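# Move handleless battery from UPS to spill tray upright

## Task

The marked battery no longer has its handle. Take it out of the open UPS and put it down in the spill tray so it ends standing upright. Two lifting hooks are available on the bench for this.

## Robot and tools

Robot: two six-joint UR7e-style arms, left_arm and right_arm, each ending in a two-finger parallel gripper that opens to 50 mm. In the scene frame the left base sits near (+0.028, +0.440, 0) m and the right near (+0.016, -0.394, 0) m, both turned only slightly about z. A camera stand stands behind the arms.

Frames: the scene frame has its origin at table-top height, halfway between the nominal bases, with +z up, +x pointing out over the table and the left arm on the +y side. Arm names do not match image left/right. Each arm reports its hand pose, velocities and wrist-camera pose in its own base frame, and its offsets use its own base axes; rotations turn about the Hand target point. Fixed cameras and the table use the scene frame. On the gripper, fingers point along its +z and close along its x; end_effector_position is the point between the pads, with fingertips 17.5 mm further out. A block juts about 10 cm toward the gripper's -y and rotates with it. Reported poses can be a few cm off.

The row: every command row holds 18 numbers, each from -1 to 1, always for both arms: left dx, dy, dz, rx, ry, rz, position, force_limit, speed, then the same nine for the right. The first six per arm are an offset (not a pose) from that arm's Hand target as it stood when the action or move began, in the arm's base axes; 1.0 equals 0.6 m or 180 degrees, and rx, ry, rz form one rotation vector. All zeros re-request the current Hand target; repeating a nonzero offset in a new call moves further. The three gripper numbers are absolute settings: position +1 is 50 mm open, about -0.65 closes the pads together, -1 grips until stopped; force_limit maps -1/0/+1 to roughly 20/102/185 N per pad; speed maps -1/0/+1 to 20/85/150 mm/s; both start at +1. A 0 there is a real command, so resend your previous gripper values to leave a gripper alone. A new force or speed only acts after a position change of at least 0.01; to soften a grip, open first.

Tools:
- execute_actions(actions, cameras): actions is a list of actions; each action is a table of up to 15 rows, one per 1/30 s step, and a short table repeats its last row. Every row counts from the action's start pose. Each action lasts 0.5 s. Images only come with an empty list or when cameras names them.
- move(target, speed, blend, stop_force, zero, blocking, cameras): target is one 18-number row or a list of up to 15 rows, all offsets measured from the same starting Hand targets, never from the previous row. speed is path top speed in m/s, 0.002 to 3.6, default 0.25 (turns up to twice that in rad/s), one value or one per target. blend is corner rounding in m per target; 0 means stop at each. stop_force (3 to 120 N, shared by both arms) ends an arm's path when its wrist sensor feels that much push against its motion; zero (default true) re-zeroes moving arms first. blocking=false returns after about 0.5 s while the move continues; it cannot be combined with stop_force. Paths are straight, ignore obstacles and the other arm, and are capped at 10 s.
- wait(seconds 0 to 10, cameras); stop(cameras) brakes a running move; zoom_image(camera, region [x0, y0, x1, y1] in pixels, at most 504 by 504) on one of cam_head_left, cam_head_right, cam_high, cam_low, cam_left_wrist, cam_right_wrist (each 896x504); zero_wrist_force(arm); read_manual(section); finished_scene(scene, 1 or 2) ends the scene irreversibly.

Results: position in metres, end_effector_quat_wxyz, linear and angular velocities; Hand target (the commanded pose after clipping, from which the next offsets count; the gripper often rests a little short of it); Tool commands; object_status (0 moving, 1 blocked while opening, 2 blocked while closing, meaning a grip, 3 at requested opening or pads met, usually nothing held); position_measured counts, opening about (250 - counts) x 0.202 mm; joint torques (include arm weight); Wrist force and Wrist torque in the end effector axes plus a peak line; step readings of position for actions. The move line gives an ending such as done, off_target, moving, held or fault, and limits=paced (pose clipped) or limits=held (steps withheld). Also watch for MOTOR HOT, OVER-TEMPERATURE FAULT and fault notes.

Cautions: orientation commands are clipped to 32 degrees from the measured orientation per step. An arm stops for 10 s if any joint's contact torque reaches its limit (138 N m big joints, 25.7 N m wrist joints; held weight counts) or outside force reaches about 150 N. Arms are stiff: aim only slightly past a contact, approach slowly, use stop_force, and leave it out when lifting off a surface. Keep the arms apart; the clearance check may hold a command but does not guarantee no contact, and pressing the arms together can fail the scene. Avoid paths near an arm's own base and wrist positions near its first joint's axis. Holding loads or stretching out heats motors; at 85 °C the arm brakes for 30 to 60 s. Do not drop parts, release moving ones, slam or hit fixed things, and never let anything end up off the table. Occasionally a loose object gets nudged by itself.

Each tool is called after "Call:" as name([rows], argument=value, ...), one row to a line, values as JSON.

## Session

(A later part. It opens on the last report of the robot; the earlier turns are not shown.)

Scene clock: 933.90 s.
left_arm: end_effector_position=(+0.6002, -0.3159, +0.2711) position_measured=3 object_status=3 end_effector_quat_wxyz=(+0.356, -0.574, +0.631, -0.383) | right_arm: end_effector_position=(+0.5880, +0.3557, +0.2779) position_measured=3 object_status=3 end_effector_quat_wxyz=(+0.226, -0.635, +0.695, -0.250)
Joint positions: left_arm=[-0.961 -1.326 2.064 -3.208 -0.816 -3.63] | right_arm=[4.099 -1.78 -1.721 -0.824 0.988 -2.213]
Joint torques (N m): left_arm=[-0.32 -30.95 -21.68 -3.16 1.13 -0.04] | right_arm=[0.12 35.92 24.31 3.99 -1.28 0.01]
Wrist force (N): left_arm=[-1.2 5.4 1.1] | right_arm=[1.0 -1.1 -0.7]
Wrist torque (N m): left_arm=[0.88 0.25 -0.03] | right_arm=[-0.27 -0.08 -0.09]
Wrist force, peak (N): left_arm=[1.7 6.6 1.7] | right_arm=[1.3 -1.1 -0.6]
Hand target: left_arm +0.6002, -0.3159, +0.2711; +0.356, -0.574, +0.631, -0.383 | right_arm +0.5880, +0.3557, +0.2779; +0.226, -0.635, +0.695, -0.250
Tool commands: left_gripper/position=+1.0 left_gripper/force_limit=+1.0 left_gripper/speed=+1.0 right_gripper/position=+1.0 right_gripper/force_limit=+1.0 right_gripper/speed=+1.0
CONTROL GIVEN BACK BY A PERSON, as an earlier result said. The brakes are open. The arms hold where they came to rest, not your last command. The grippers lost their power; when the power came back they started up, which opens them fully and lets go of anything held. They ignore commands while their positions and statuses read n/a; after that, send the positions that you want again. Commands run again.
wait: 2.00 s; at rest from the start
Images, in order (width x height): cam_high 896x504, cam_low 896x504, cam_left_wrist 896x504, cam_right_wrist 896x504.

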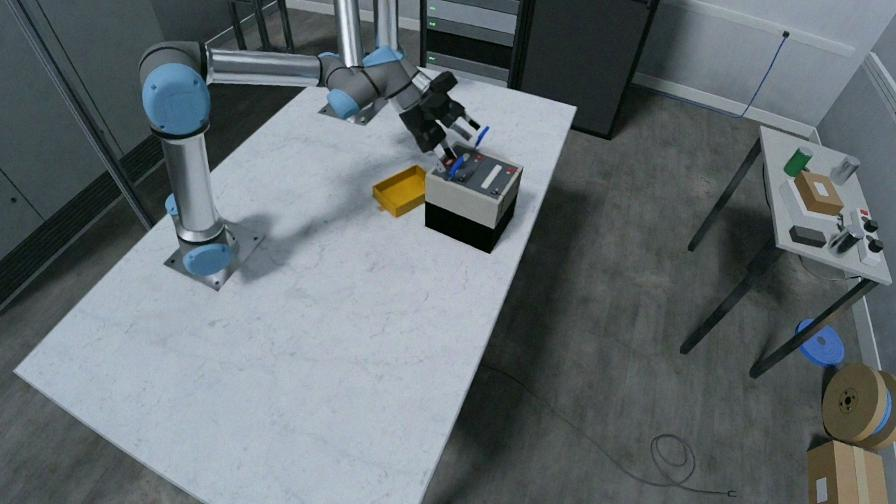

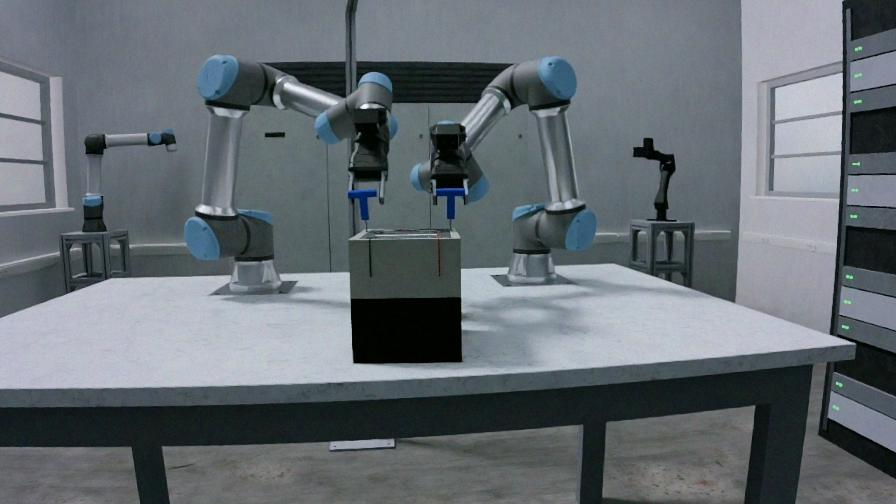

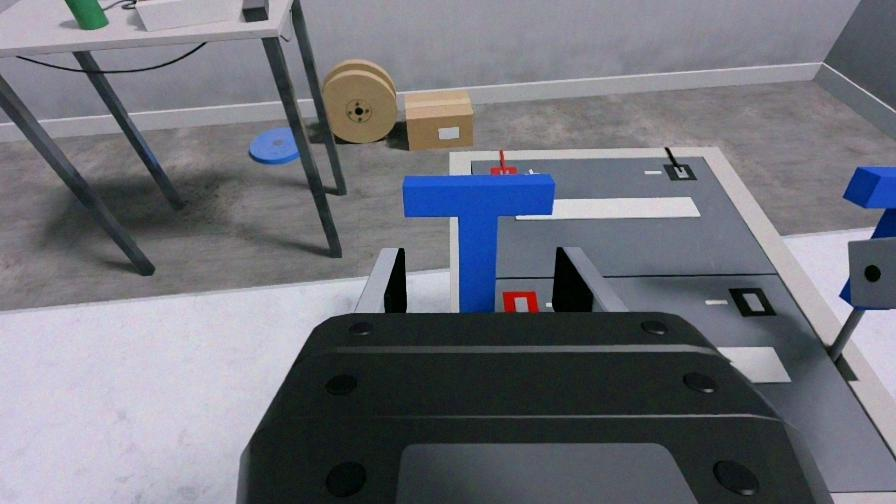

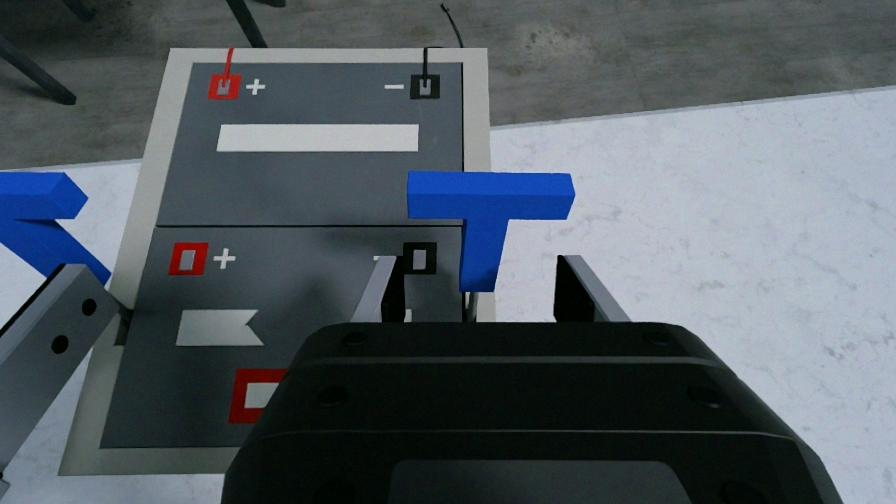

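Call:
move([
  [0.035,0,-0.021,0,0,0,1,-1,-0.5,0.0325,0,-0.0217,0,0,0,1,-1,-0.5],
  [0.035,0,-0.021,0,0,0,-1,-1,-0.8,0.0325,0,-0.0217,0,0,0,-1,-1,-0.8],
], speed=0.05, cameras=["cam_low","cam_left_wrist","cam_right_wrist","cam_high"])

Call:
zoom_image(camera="cam_low", region=[340, 150, 480, 250])

Call:
zoom_image(camera="cam_high", region=[420, 90, 540, 210])

Scene clock: 964.93 s.
left_arm: end_effector_position=(+0.6211, -0.3160, +0.2586) position_measured=181 object_status=2 end_effector_quat_wxyz=(+0.356, -0.574, +0.631, -0.383) | right_arm: end_effector_position=(+0.6075, +0.3557, +0.2648) position_measured=182 object_status=2 end_effector_quat_wxyz=(+0.226, -0.635, +0.695, -0.250)
Joint positions: left_arm=[-0.924 -1.264 2.027 -3.252 -0.845 -3.599] | right_arm=[4.07 -1.828 -1.7 -0.78 0.999 -2.244]
Joint torques (N m): left_arm=[6.38 -40.75 -14.3 -1.1 3.82 -0.47] | right_arm=[10.82 45.73 18.08 2.73 -2.42 2.49]
Wrist force (N): left_arm=[11.5 2.0 0.4] | right_arm=[1.1 -1.3 -0.6]
Wrist torque (N m): left_arm=[1.01 0.46 -0.32] | right_arm=[-0.25 -0.03 -0.16]
Wrist force, peak (N): left_arm=[13.4 2.3 1.0] | right_arm=[1.1 -1.4 -1.1]
Hand target: left_arm +0.6212, -0.3159, +0.2585; +0.356, -0.574, +0.631, -0.383 | right_arm +0.6075, +0.3557, +0.2648; +0.226, -0.635, +0.695, -0.250
Off the commanded pose: left_arm 0.000 m, 0 deg | right_arm 0.000 m, 0 deg.
CONTROL GIVEN BACK BY A PERSON, as an earlier result said. Commands run again.
move: done
Images, in order (width x height): cam_high 896x504, cam_low 896x504, cam_left_wrist 896x504, cam_right_wrist 896x504.

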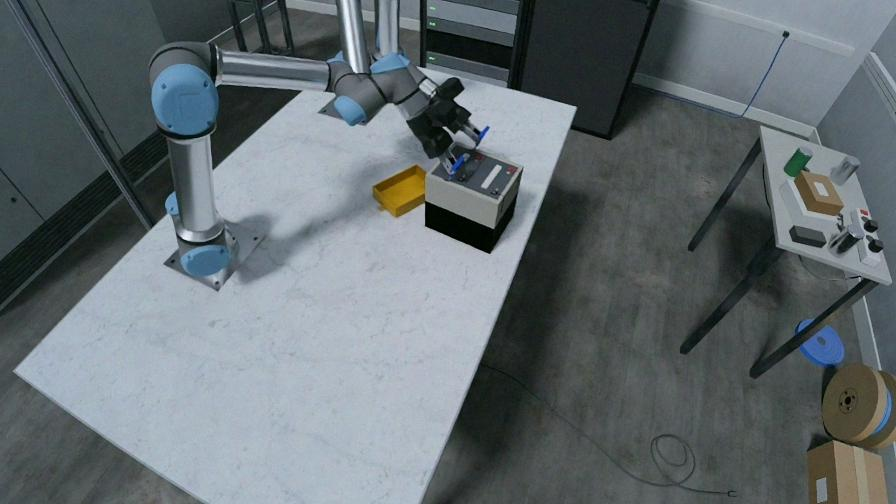

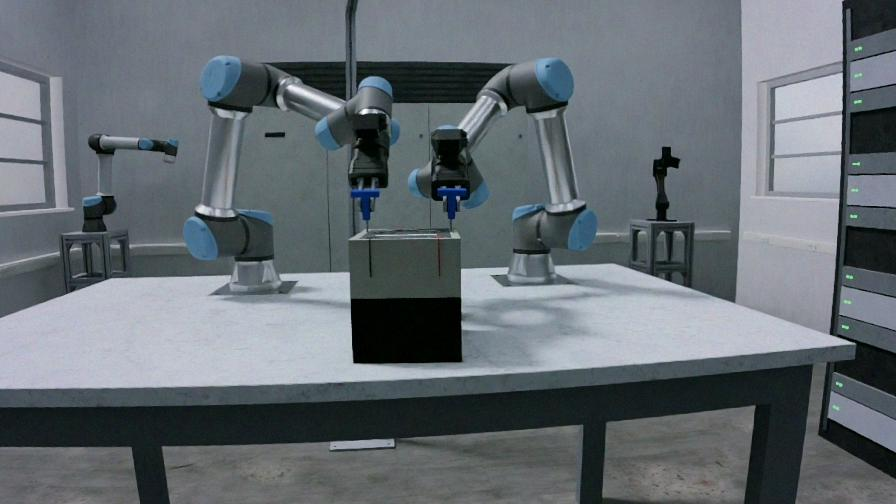

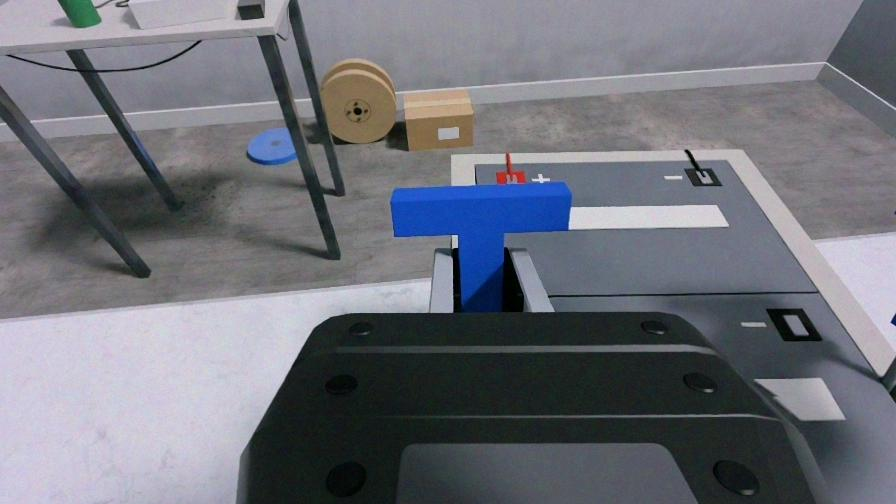

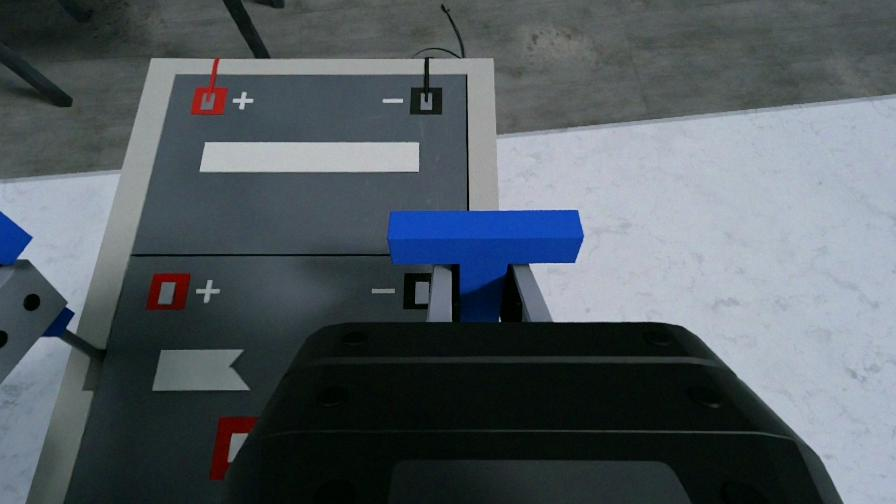

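Scaled by 3.600 from the camera's 896x504 image, which has a finer 1280x720 frame.

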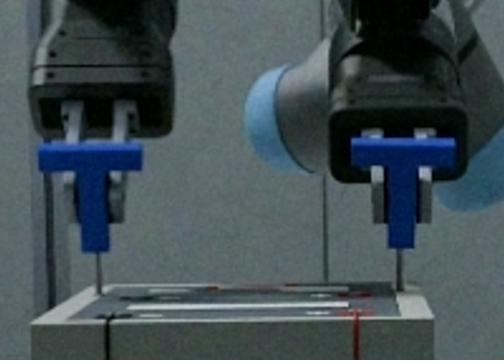

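Scaled by 4.200 from the camera's 896x504 image, which has a finer 1280x720 frame.

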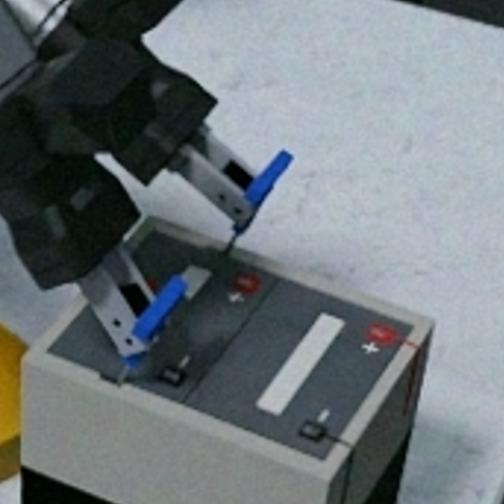

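Call:
move([
  [-0.018,0,0.008,0,0,0,-1,-1,-0.8,-0.018,0,0.008,0,0,0,-1,-1,-0.8],
  [-0.037,0,0.01,0,0,0,-1,-1,-0.8,-0.037,0,0.01,0,0,0,-1,-1,-0.8],
], speed=0.05, stop_force=20, cameras=["cam_low","cam_left_wrist","cam_right_wrist","cam_high"])

Call:
zoom_image(camera="cam_high", region=[420, 90, 540, 210])

Call:
zoom_image(camera="cam_right_wrist", region=[0, 220, 200, 400])

Call:
zoom_image(camera="cam_left_wrist", region=[736, 240, 896, 400])

Scene clock: 979.33 s.
left_arm: end_effector_position=(+0.5990, -0.3159, +0.2645) position_measured=181 object_status=2 end_effector_quat_wxyz=(+0.356, -0.574, +0.631, -0.383) | right_arm: end_effector_position=(+0.5853, +0.3557, +0.2708) position_measured=182 object_status=2 end_effector_quat_wxyz=(+0.226, -0.635, +0.695, -0.250)
Joint positions: left_arm=[-0.963 -1.316 2.074 -3.226 -0.814 -3.632] | right_arm=[4.103 -1.781 -1.738 -0.809 0.986 -2.208]
Joint torques (N m): left_arm=[8.87 -21.86 -27.24 -4.9 -1.36 0.26] | right_arm=[-13.31 26.39 27.41 4.48 -0.57 -2.62]
Wrist force (N): left_arm=[-0.1 5.0 1.9] | right_arm=[-4.0 -2.2 -0.3]
Wrist torque (N m): left_arm=[0.92 0.27 -0.15] | right_arm=[-0.17 -0.29 0.04]
Wrist force, peak (N): left_arm=[13.3 2.1 -0.7] | right_arm=[-4.2 -2.4 -0.2]
Hand target: left_arm +0.5990, -0.3159, +0.2645; +0.356, -0.574, +0.631, -0.383 | right_arm +0.5853, +0.3557, +0.2708; +0.226, -0.635, +0.695, -0.250
Off the commanded pose: left_arm 0.000 m, 0 deg | right_arm 0.000 m, 0 deg.
move: done
Images, in order (width x height): cam_high 896x504, cam_low 896x504, cam_left_wrist 896x504, cam_right_wrist 896x504.

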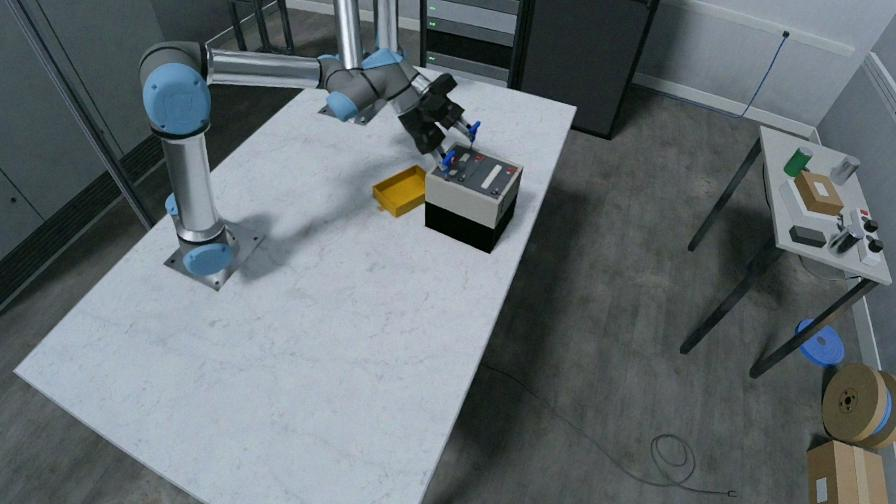

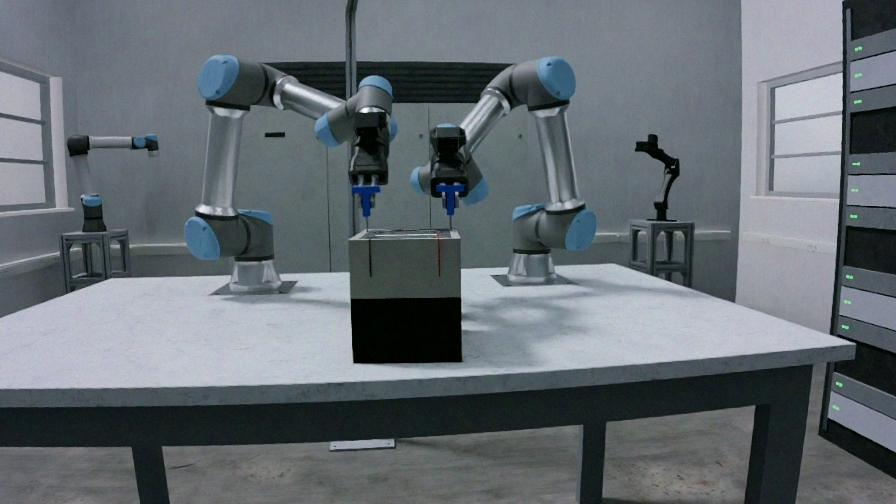

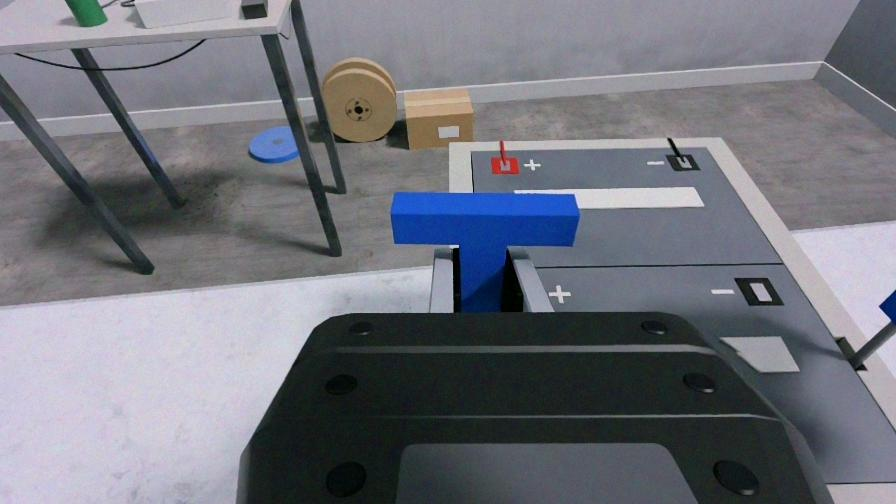

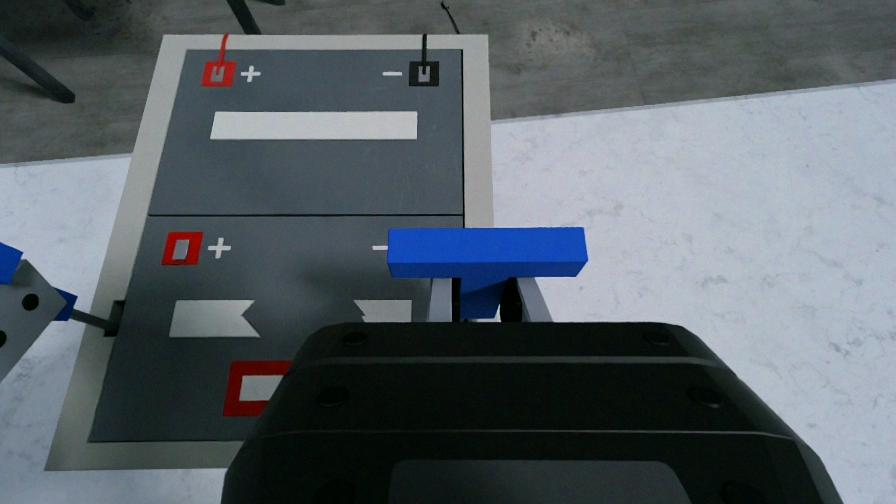

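Scaled by 4.200 from the camera's 896x504 image, which has a finer 1280x720 frame.

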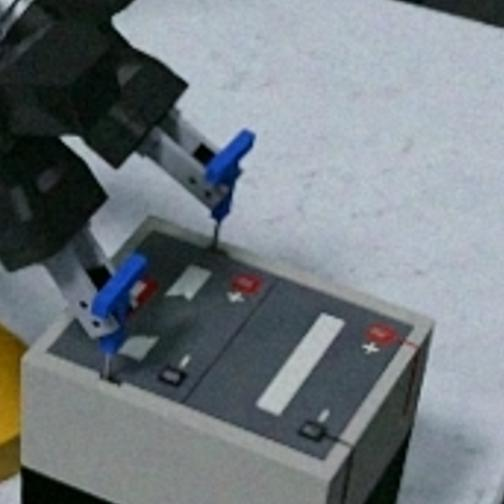

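Scaled by 2.520 from the camera's 896x504 image, which has a finer 1280x720 frame.

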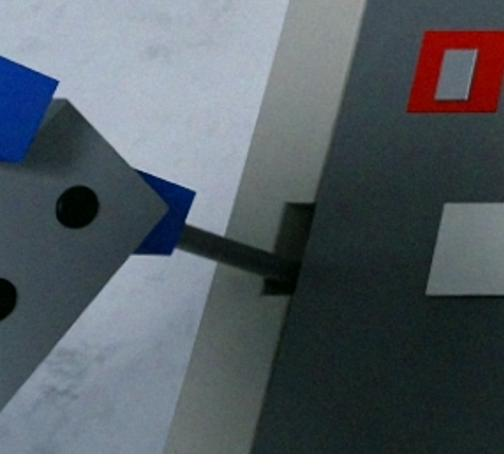

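Scaled by 3.150 from the camera's 896x504 image, which has a finer 1280x720 frame.

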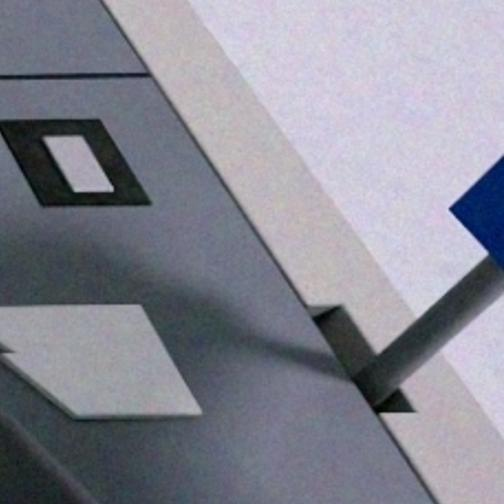

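Call:
move(target=[0.004,0,0.001,0,0,0,-1,-1,-0.8,0.0033,0,0.001,0,0,0,-1,-1,-0.8], speed=0.03)

Call:
move(target=[0,0,0.035,0,0,0,-1,-1,-0.8,0,0,0.035,0,0,0,-1,-1,-0.8], speed=0.02, stop_force=5, cameras=["cam_low","cam_left_wrist","cam_right_wrist"])

Call:
zoom_image(camera="cam_low", region=[340, 150, 480, 250])

Call:
zoom_image(camera="cam_right_wrist", region=[0, 220, 200, 400])

Call:
zoom_image(camera="cam_left_wrist", region=[736, 240, 896, 400])

Scene clock: 990.10 s.
left_arm: end_effector_position=(+0.6014, -0.3159, +0.2652) position_measured=181 object_status=2 end_effector_quat_wxyz=(+0.356, -0.574, +0.631, -0.383) | right_arm: end_effector_position=(+0.5874, +0.3557, +0.2715) position_measured=182 object_status=2 end_effector_quat_wxyz=(+0.226, -0.635, +0.695, -0.250)
Joint positions: left_arm=[-0.958 -1.312 2.067 -3.225 -0.817 -3.628] | right_arm=[4.1 -1.784 -1.733 -0.809 0.987 -2.212]
Joint torques (N m): left_arm=[0.9 -27.79 -20.5 -1.21 -0.33 0.37] | right_arm=[-6.98 31.67 23.26 1.34 -0.88 -1.75]
Wrist force (N): left_arm=[0.0 6.0 1.3] | right_arm=[-2.0 0.3 -0.5]
Wrist torque (N m): left_arm=[0.84 0.29 -0.15] | right_arm=[-0.26 -0.21 0.02]
Wrist force, peak (N): left_arm=[-0.3 6.1 1.4] | right_arm=[-4.1 -2.4 -0.6]
Hand target: left_arm +0.6014, -0.3159, +0.2651; +0.356, -0.574, +0.631, -0.383 | right_arm +0.5873, +0.3557, +0.2714; +0.226, -0.635, +0.695, -0.250
Off the commanded pose: left_arm 0.000 m, 0 deg | right_arm 0.000 m, 0 deg.
move: done

Scene clock: 991.77 s.
left_arm: end_effector_position=(+0.6014, -0.3159, +0.2757) position_measured=181 object_status=2 end_effector_quat_wxyz=(+0.356, -0.574, +0.631, -0.383) | right_arm: end_effector_position=(+0.5873, +0.3557, +0.2818) position_measured=182 object_status=2 end_effector_quat_wxyz=(+0.226, -0.635, +0.695, -0.250)
Joint positions: left_arm=[-0.958 -1.331 2.057 -3.196 -0.817 -3.628] | right_arm=[4.1 -1.775 -1.716 -0.835 0.987 -2.212]
Joint torques (N m): left_arm=[0.37 -21.21 -14.88 -0.97 3.33 -0.03] | right_arm=[3.45 28.61 21.62 1.42 -3.32 0.77]
Wrist force (N): left_arm=[-0.3 5.0 1.6] | right_arm=[-3.0 0.8 1.8]
Wrist torque (N m): left_arm=[0.77 0.31 -0.15] | right_arm=[-0.25 -0.24 0.02]
Wrist force, peak (N): left_arm=[1.0 16.7 6.7] | right_arm=[-3.5 12.9 12.0]
Hand target: left_arm +0.6014, -0.3159, +0.2757; +0.356, -0.574, +0.631, -0.383 (not the last commanded pose) | right_arm +0.5873, +0.3557, +0.2818; +0.226, -0.635, +0.695, -0.250 (not the last commanded pose)
Off the commanded pose: left_arm 0.010 m, 0 deg | right_arm 0.011 m, 0 deg.
move: contact (left_arm, right_arm)
Images, in order (width x height): cam_low 896x504, cam_left_wrist 896x504, cam_right_wrist 896x504.

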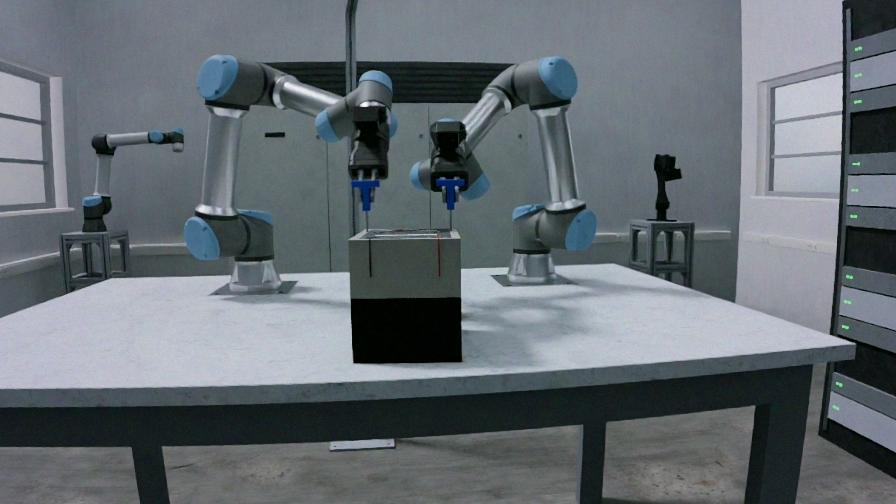

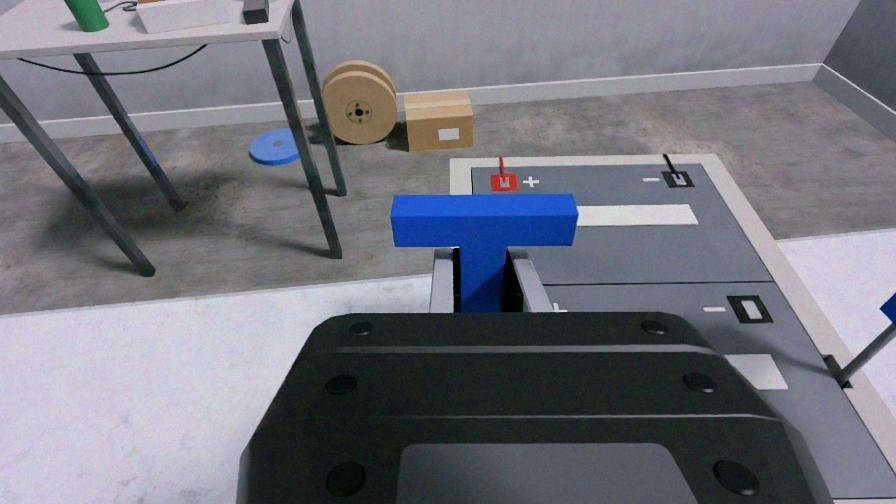

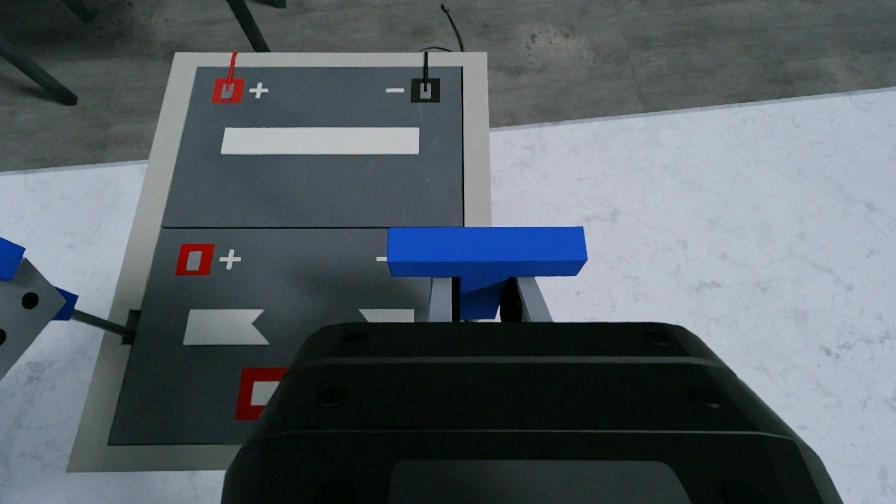

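Scaled by 3.600 from the camera's 896x504 image, which has a finer 1280x720 frame.

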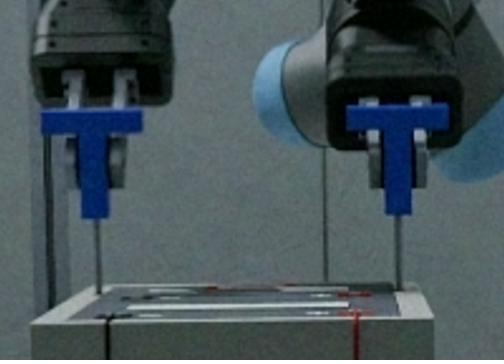

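Scaled by 2.520 from the camera's 896x504 image, which has a finer 1280x720 frame.

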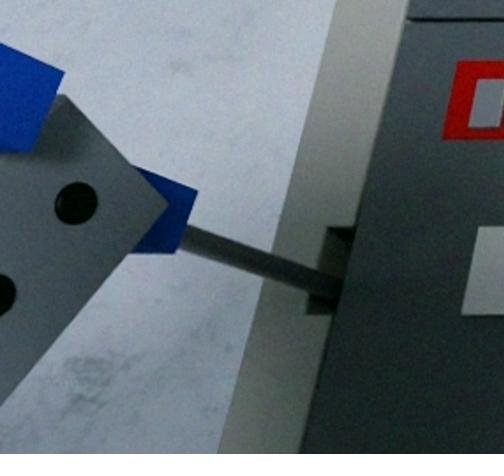

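Scaled by 3.150 from the camera's 896x504 image, which has a finer 1280x720 frame.

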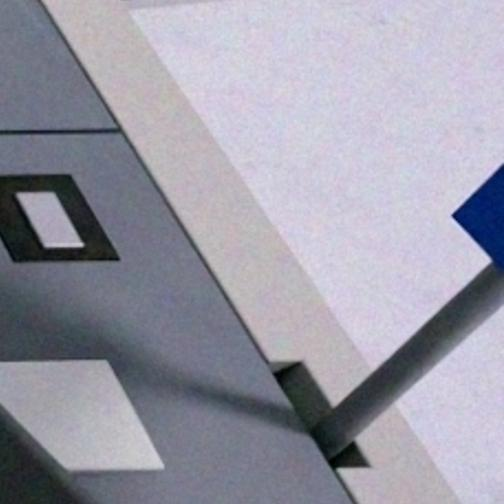

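Call:
move([
  [0,0,-0.003,0,0,0,-1,-1,-0.8,0,0,-0.003,0,0,0,-1,-1,-0.8],
  [0.0025,0,-0.003,0,0,0,-0.97,0.8,-0.8,0.0025,0,-0.003,0,0,0,-0.97,0.8,-0.8],
  [0.0025,-0.0015,-0.003,0,0,0,-0.97,0.8,-0.8,0.0025,0.0025,-0.003,0,0,0,-0.97,0.8,-0.8],
], speed=0.03)

Call:
move(target=[0,0,0.02,0,0,0,-0.97,0.8,-0.8,0,0,0.02,0,0,0,-0.97,0.8,-0.8], speed=0.02)

Scene clock: 1000.67 s.
left_arm: end_effector_position=(+0.6029, -0.3168, +0.2739) position_measured=192 object_status=2 end_effector_quat_wxyz=(+0.356, -0.574, +0.631, -0.383) | right_arm: end_effector_position=(+0.5888, +0.3572, +0.2800) position_measured=191 object_status=2 end_effector_quat_wxyz=(+0.226, -0.635, +0.695, -0.250)
Joint positions: left_arm=[-0.957 -1.324 2.054 -3.201 -0.819 -3.627] | right_arm=[4.099 -1.782 -1.713 -0.831 0.988 -2.212]
Joint torques (N m): left_arm=[-7.27 -22.22 -27.65 -1.42 3.92 -0.99] | right_arm=[10.17 28.96 25.52 2.7 -2.17 2.24]
Wrist force (N): left_arm=[-1.0 5.6 1.7] | right_arm=[2.9 -1.6 -0.2]
Wrist torque (N m): left_arm=[0.81 0.21 0.06] | right_arm=[-0.33 0.12 -0.31]
Wrist force, peak (N): left_arm=[2.6 6.5 1.4] | right_arm=[-3.3 0.8 1.9]
Hand target: left_arm +0.6029, -0.3168, +0.2739; +0.356, -0.574, +0.631, -0.383 | right_arm +0.5888, +0.3572, +0.2800; +0.226, -0.635, +0.695, -0.250
Off the commanded pose: left_arm 0.000 m, 0 deg | right_arm 0.000 m, 0 deg.
move: done

Scene clock: 1001.53 s.
left_arm: end_effector_position=(+0.6029, -0.3168, +0.2860) position_measured=192 object_status=2 end_effector_quat_wxyz=(+0.356, -0.574, +0.631, -0.383) | right_arm: end_effector_position=(+0.5888, +0.3572, +0.2922) position_measured=191 object_status=2 end_effector_quat_wxyz=(+0.226, -0.635, +0.695, -0.250)
Joint positions: left_arm=[-0.957 -1.346 2.041 -3.167 -0.819 -3.627] | right_arm=[4.099 -1.772 -1.692 -0.861 0.988 -2.212]
Joint torques (N m): left_arm=[-2.96 -32.82 -27.15 -9.47 2.59 0.29] | right_arm=[4.52 42.57 26.16 9.26 -4.92 -1.36]
Wrist force (N): left_arm=[0.4 21.3 9.9] | right_arm=[-0.3 13.0 13.5]
Wrist torque (N m): left_arm=[0.78 0.29 0.03] | right_arm=[0.02 -0.09 -0.17]
Wrist force, peak (N): left_arm=[1.2 22.1 10.8] | right_arm=[-1.9 15.3 15.6]
Hand target: left_arm +0.6029, -0.3168, +0.2859; +0.356, -0.574, +0.631, -0.383 | right_arm +0.5888, +0.3572, +0.2920; +0.226, -0.635, +0.695, -0.250
Off the commanded pose: left_arm 0.000 m, 0 deg | right_arm 0.000 m, 0 deg.
move: done

Call:
move([
  [0,-0.0035,0,0,0,0,-0.97,0.8,-0.8,0,0.0025,0,0,0,0,-0.97,0.8,-0.8],
], speed=0.01)

Call:
move(target=[0,0,0.013,0,0,0,-0.97,0.8,-0.8,0,0,0.013,0,0,0,-0.97,0.8,-0.8], speed=0.02, cameras=["cam_low","cam_left_wrist","cam_right_wrist"])

Call:
zoom_image(camera="cam_low", region=[340, 150, 480, 250])

Call:
zoom_image(camera="cam_right_wrist", region=[0, 220, 200, 400])

Call:
zoom_image(camera="cam_left_wrist", region=[736, 240, 896, 400])

Scene clock: 1014.40 s.
left_arm: end_effector_position=(+0.6029, -0.3189, +0.2858) position_measured=192 object_status=2 end_effector_quat_wxyz=(+0.356, -0.574, +0.631, -0.383) | right_arm: end_effector_position=(+0.5888, +0.3587, +0.2920) position_measured=191 object_status=2 end_effector_quat_wxyz=(+0.226, -0.635, +0.695, -0.250)
Joint positions: left_arm=[-0.96 -1.343 2.038 -3.165 -0.817 -3.629] | right_arm=[4.101 -1.774 -1.689 -0.863 0.987 -2.211]
Joint torques (N m): left_arm=[-10.27 -35.68 -37.85 -6.08 3.83 -1.49] | right_arm=[14.54 40.99 38.19 7.2 -3.74 2.85]
Wrist force (N): left_arm=[-7.5 21.2 10.1] | right_arm=[7.0 12.5 14.0]
Wrist torque (N m): left_arm=[0.78 -0.05 0.61] | right_arm=[0.06 0.46 -0.58]
Wrist force, peak (N): left_arm=[-6.9 21.5 10.3] | right_arm=[7.1 12.5 14.0]
Hand target: left_arm +0.6029, -0.3189, +0.2859; +0.356, -0.574, +0.631, -0.383 | right_arm +0.5888, +0.3587, +0.2920; +0.226, -0.635, +0.695, -0.250
Off the commanded pose: left_arm 0.000 m, 0 deg | right_arm 0.000 m, 0 deg.
move: done

Scene clock: 1015.13 s.
left_arm: end_effector_position=(+0.6029, -0.3189, +0.2938) position_measured=192 object_status=2 end_effector_quat_wxyz=(+0.356, -0.574, +0.631, -0.383) | right_arm: end_effector_position=(+0.5888, +0.3587, +0.2999) position_measured=191 object_status=2 end_effector_quat_wxyz=(+0.226, -0.635, +0.695, -0.250)
Joint positions: left_arm=[-0.96 -1.356 2.029 -3.143 -0.817 -3.629] | right_arm=[4.101 -1.769 -1.675 -0.883 0.987 -2.211]
Joint torques (N m): left_arm=[-3.9 -34.85 -30.36 -9.97 -0.32 0.18] | right_arm=[13.35 44.53 28.05 10.25 -2.34 -0.1]
Wrist force (N): left_arm=[-6.7 21.5 10.4] | right_arm=[7.0 12.3 14.1]
Wrist torque (N m): left_arm=[0.80 -0.07 0.60] | right_arm=[0.04 0.40 -0.56]
Wrist force, peak (N): left_arm=[-6.4 22.7 10.9] | right_arm=[6.5 13.2 15.0]
Hand target: left_arm +0.6029, -0.3189, +0.2937; +0.356, -0.574, +0.631, -0.383 | right_arm +0.5888, +0.3587, +0.2998; +0.226, -0.635, +0.695, -0.250
Off the commanded pose: left_arm 0.000 m, 0 deg | right_arm 0.000 m, 0 deg.
move: done
Images, in order (width x height): cam_low 896x504, cam_left_wrist 896x504, cam_right_wrist 896x504.

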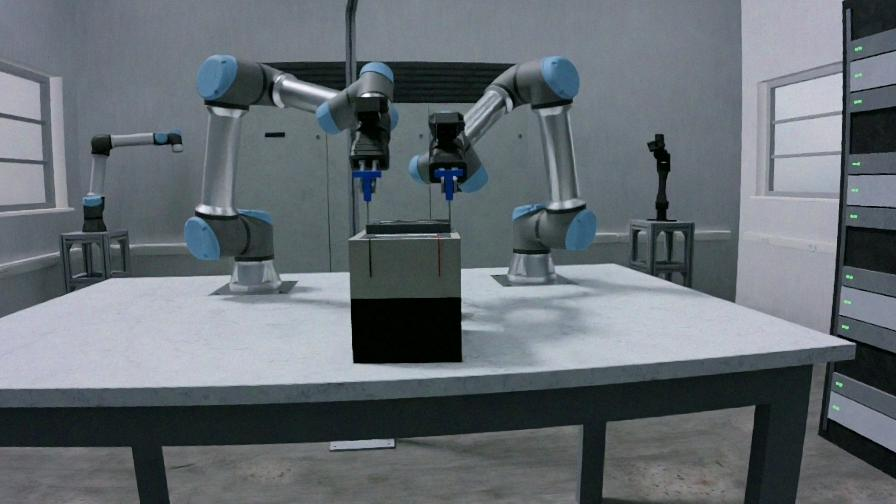

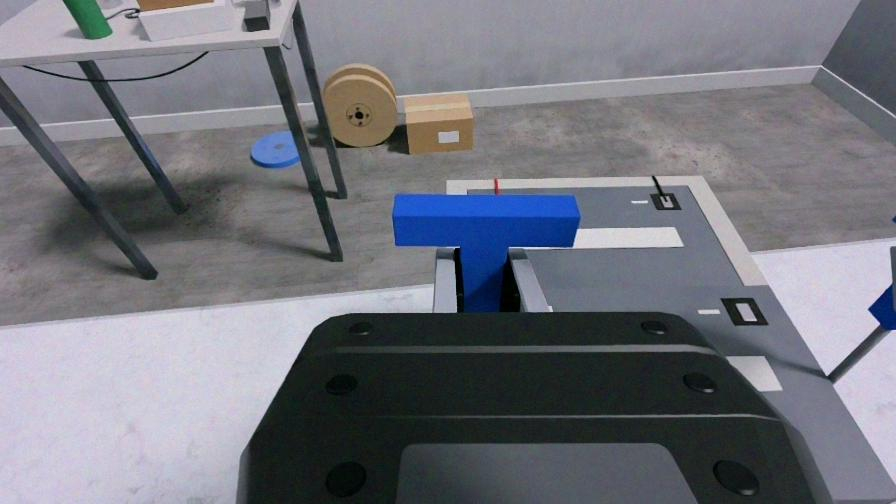

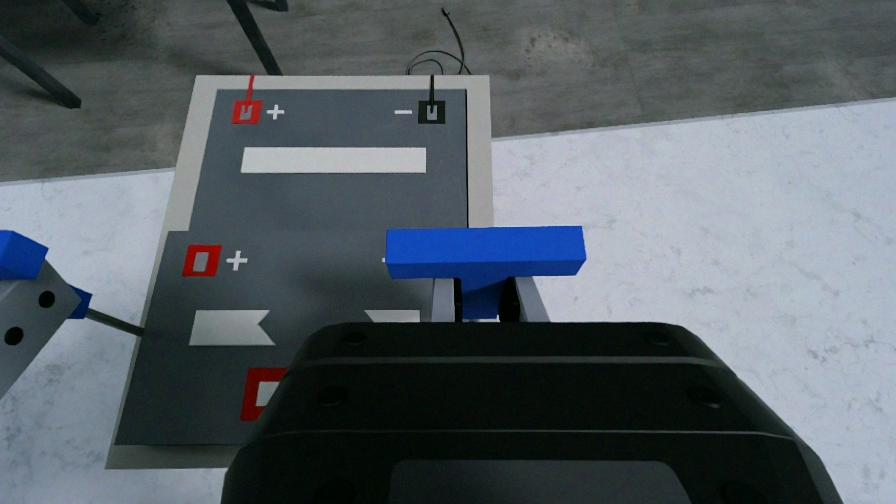

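Scaled by 3.600 from the camera's 896x504 image, which has a finer 1280x720 frame.

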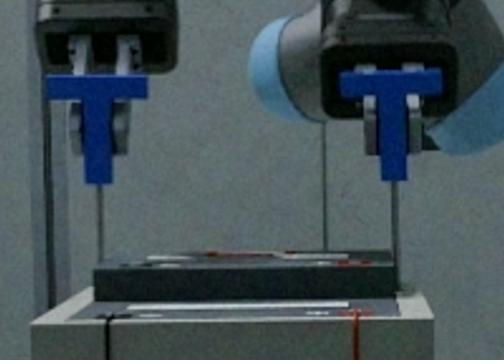

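Scaled by 2.520 from the camera's 896x504 image, which has a finer 1280x720 frame.

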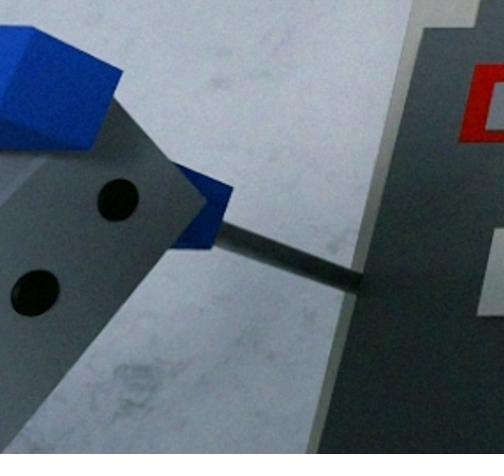

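Scaled by 3.150 from the camera's 896x504 image, which has a finer 1280x720 frame.

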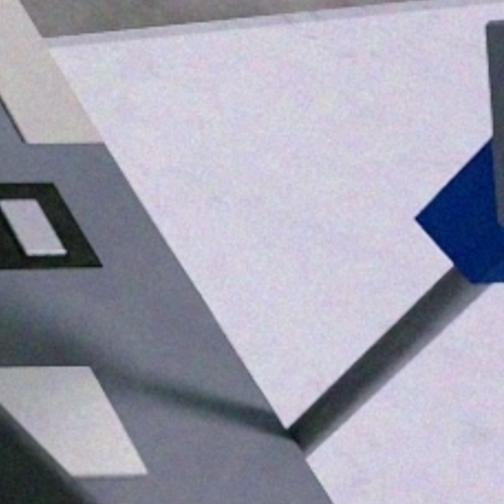

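Call:
move(target=[0,0,0.012,0,0,0,-0.97,0.8,-0.8,0,0,0.012,0,0,0,-0.97,0.8,-0.8], speed=0.02)

Call:
move(target=[0,0,0.012,0,0,0,-0.97,0.8,-0.8,0,0,0.012,0,0,0,-0.97,0.8,-0.8], speed=0.02, cameras=["cam_low","cam_left_wrist","cam_right_wrist"])

Call:
zoom_image(camera="cam_low", region=[340, 150, 480, 250])

Call:
zoom_image(camera="cam_right_wrist", region=[0, 220, 200, 400])

Call:
zoom_image(camera="cam_left_wrist", region=[736, 240, 896, 400])

Scene clock: 1025.60 s.
left_arm: end_effector_position=(+0.6029, -0.3189, +0.3010) position_measured=192 object_status=2 end_effector_quat_wxyz=(+0.356, -0.574, +0.631, -0.383) | right_arm: end_effector_position=(+0.5888, +0.3587, +0.3071) position_measured=191 object_status=2 end_effector_quat_wxyz=(+0.226, -0.635, +0.695, -0.250)
Joint positions: left_arm=[-0.96 -1.368 2.021 -3.123 -0.817 -3.629] | right_arm=[4.101 -1.764 -1.662 -0.901 0.987 -2.211]
Joint torques (N m): left_arm=[3.69 -35.35 -31.21 -9.79 0.78 -0.1] | right_arm=[13.43 45.81 31.31 10.47 -2.77 -1.29]
Wrist force (N): left_arm=[-7.1 21.7 10.5] | right_arm=[6.9 12.4 13.9]
Wrist torque (N m): left_arm=[0.86 -0.05 0.62] | right_arm=[0.04 0.45 -0.57]
Wrist force, peak (N): left_arm=[-6.5 22.7 10.8] | right_arm=[6.4 13.4 14.8]
Hand target: left_arm +0.6029, -0.3189, +0.3009; +0.356, -0.574, +0.631, -0.383 | right_arm +0.5888, +0.3587, +0.3070; +0.226, -0.635, +0.695, -0.250
Off the commanded pose: left_arm 0.000 m, 0 deg | right_arm 0.000 m, 0 deg.
move: done

Scene clock: 1026.33 s.
left_arm: end_effector_position=(+0.6029, -0.3189, +0.3082) position_measured=192 object_status=2 end_effector_quat_wxyz=(+0.356, -0.574, +0.631, -0.383) | right_arm: end_effector_position=(+0.5888, +0.3587, +0.3143) position_measured=191 object_status=2 end_effector_quat_wxyz=(+0.226, -0.635, +0.695, -0.250)
Joint positions: left_arm=[-0.96 -1.379 2.012 -3.103 -0.817 -3.629] | right_arm=[4.101 -1.759 -1.648 -0.919 0.987 -2.211]
Joint torques (N m): left_arm=[2.62 -34.91 -31.36 -9.86 2.6 0.08] | right_arm=[14.25 47.08 30.08 10.37 -4.07 -0.72]
Wrist force (N): left_arm=[-7.1 21.6 10.4] | right_arm=[7.1 12.4 14.1]
Wrist torque (N m): left_arm=[0.85 -0.05 0.62] | right_arm=[0.05 0.44 -0.58]
Wrist force, peak (N): left_arm=[-6.8 22.9 11.0] | right_arm=[6.8 13.4 14.9]
Hand target: left_arm +0.6029, -0.3189, +0.3081; +0.356, -0.574, +0.631, -0.383 | right_arm +0.5888, +0.3587, +0.3142; +0.226, -0.635, +0.695, -0.250
Off the commanded pose: left_arm 0.000 m, 0 deg | right_arm 0.000 m, 0 deg.
move: done
Images, in order (width x height): cam_low 896x504, cam_left_wrist 896x504, cam_right_wrist 896x504.

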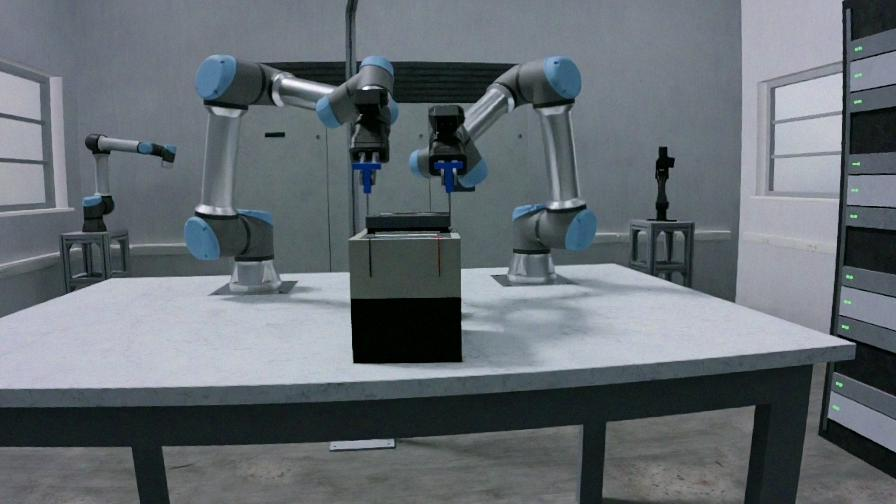

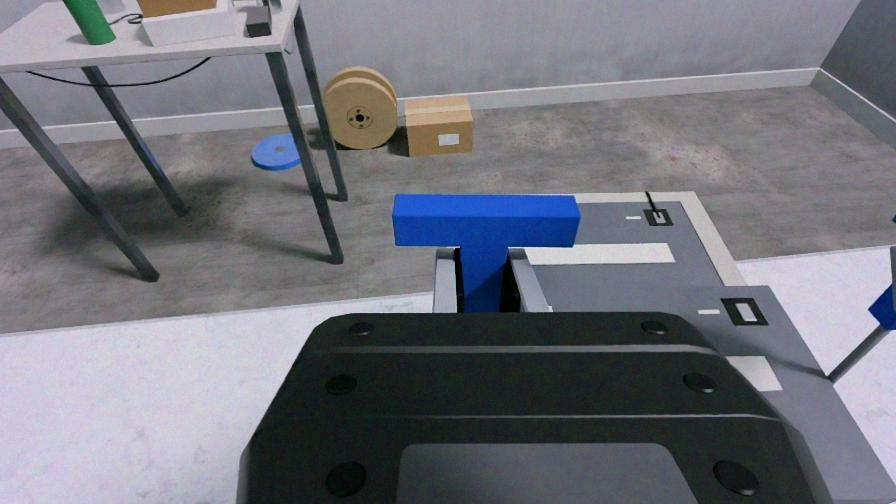

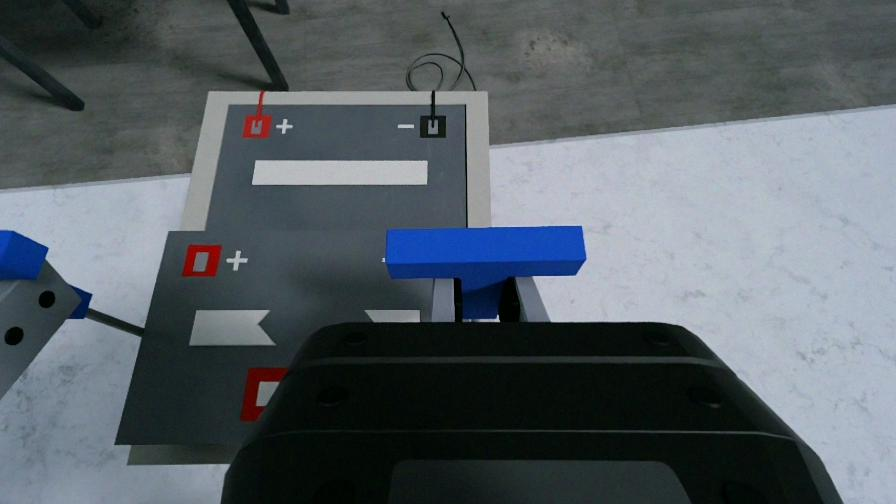

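Scaled by 3.600 from the camera's 896x504 image, which has a finer 1280x720 frame.

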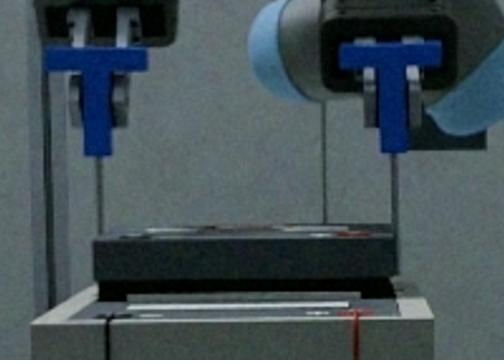

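Scaled by 2.520 from the camera's 896x504 image, which has a finer 1280x720 frame.

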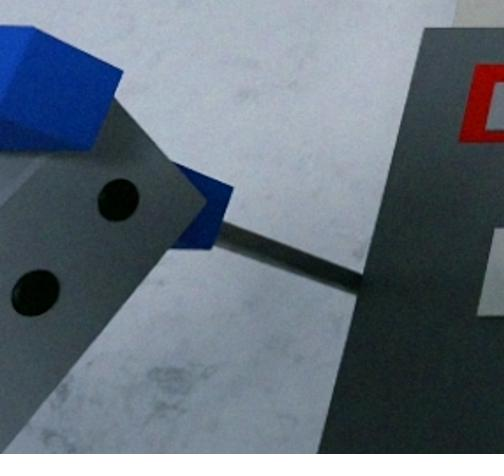

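Scaled by 3.150 from the camera's 896x504 image, which has a finer 1280x720 frame.

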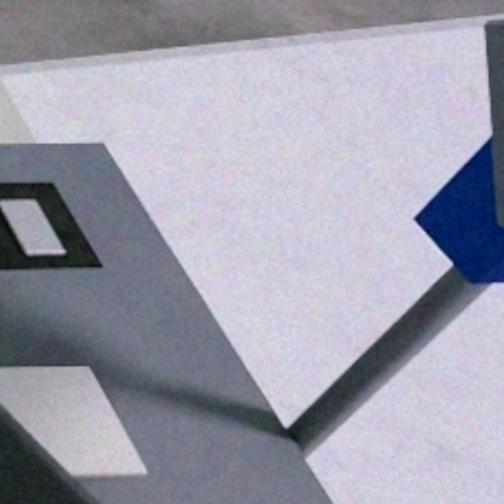

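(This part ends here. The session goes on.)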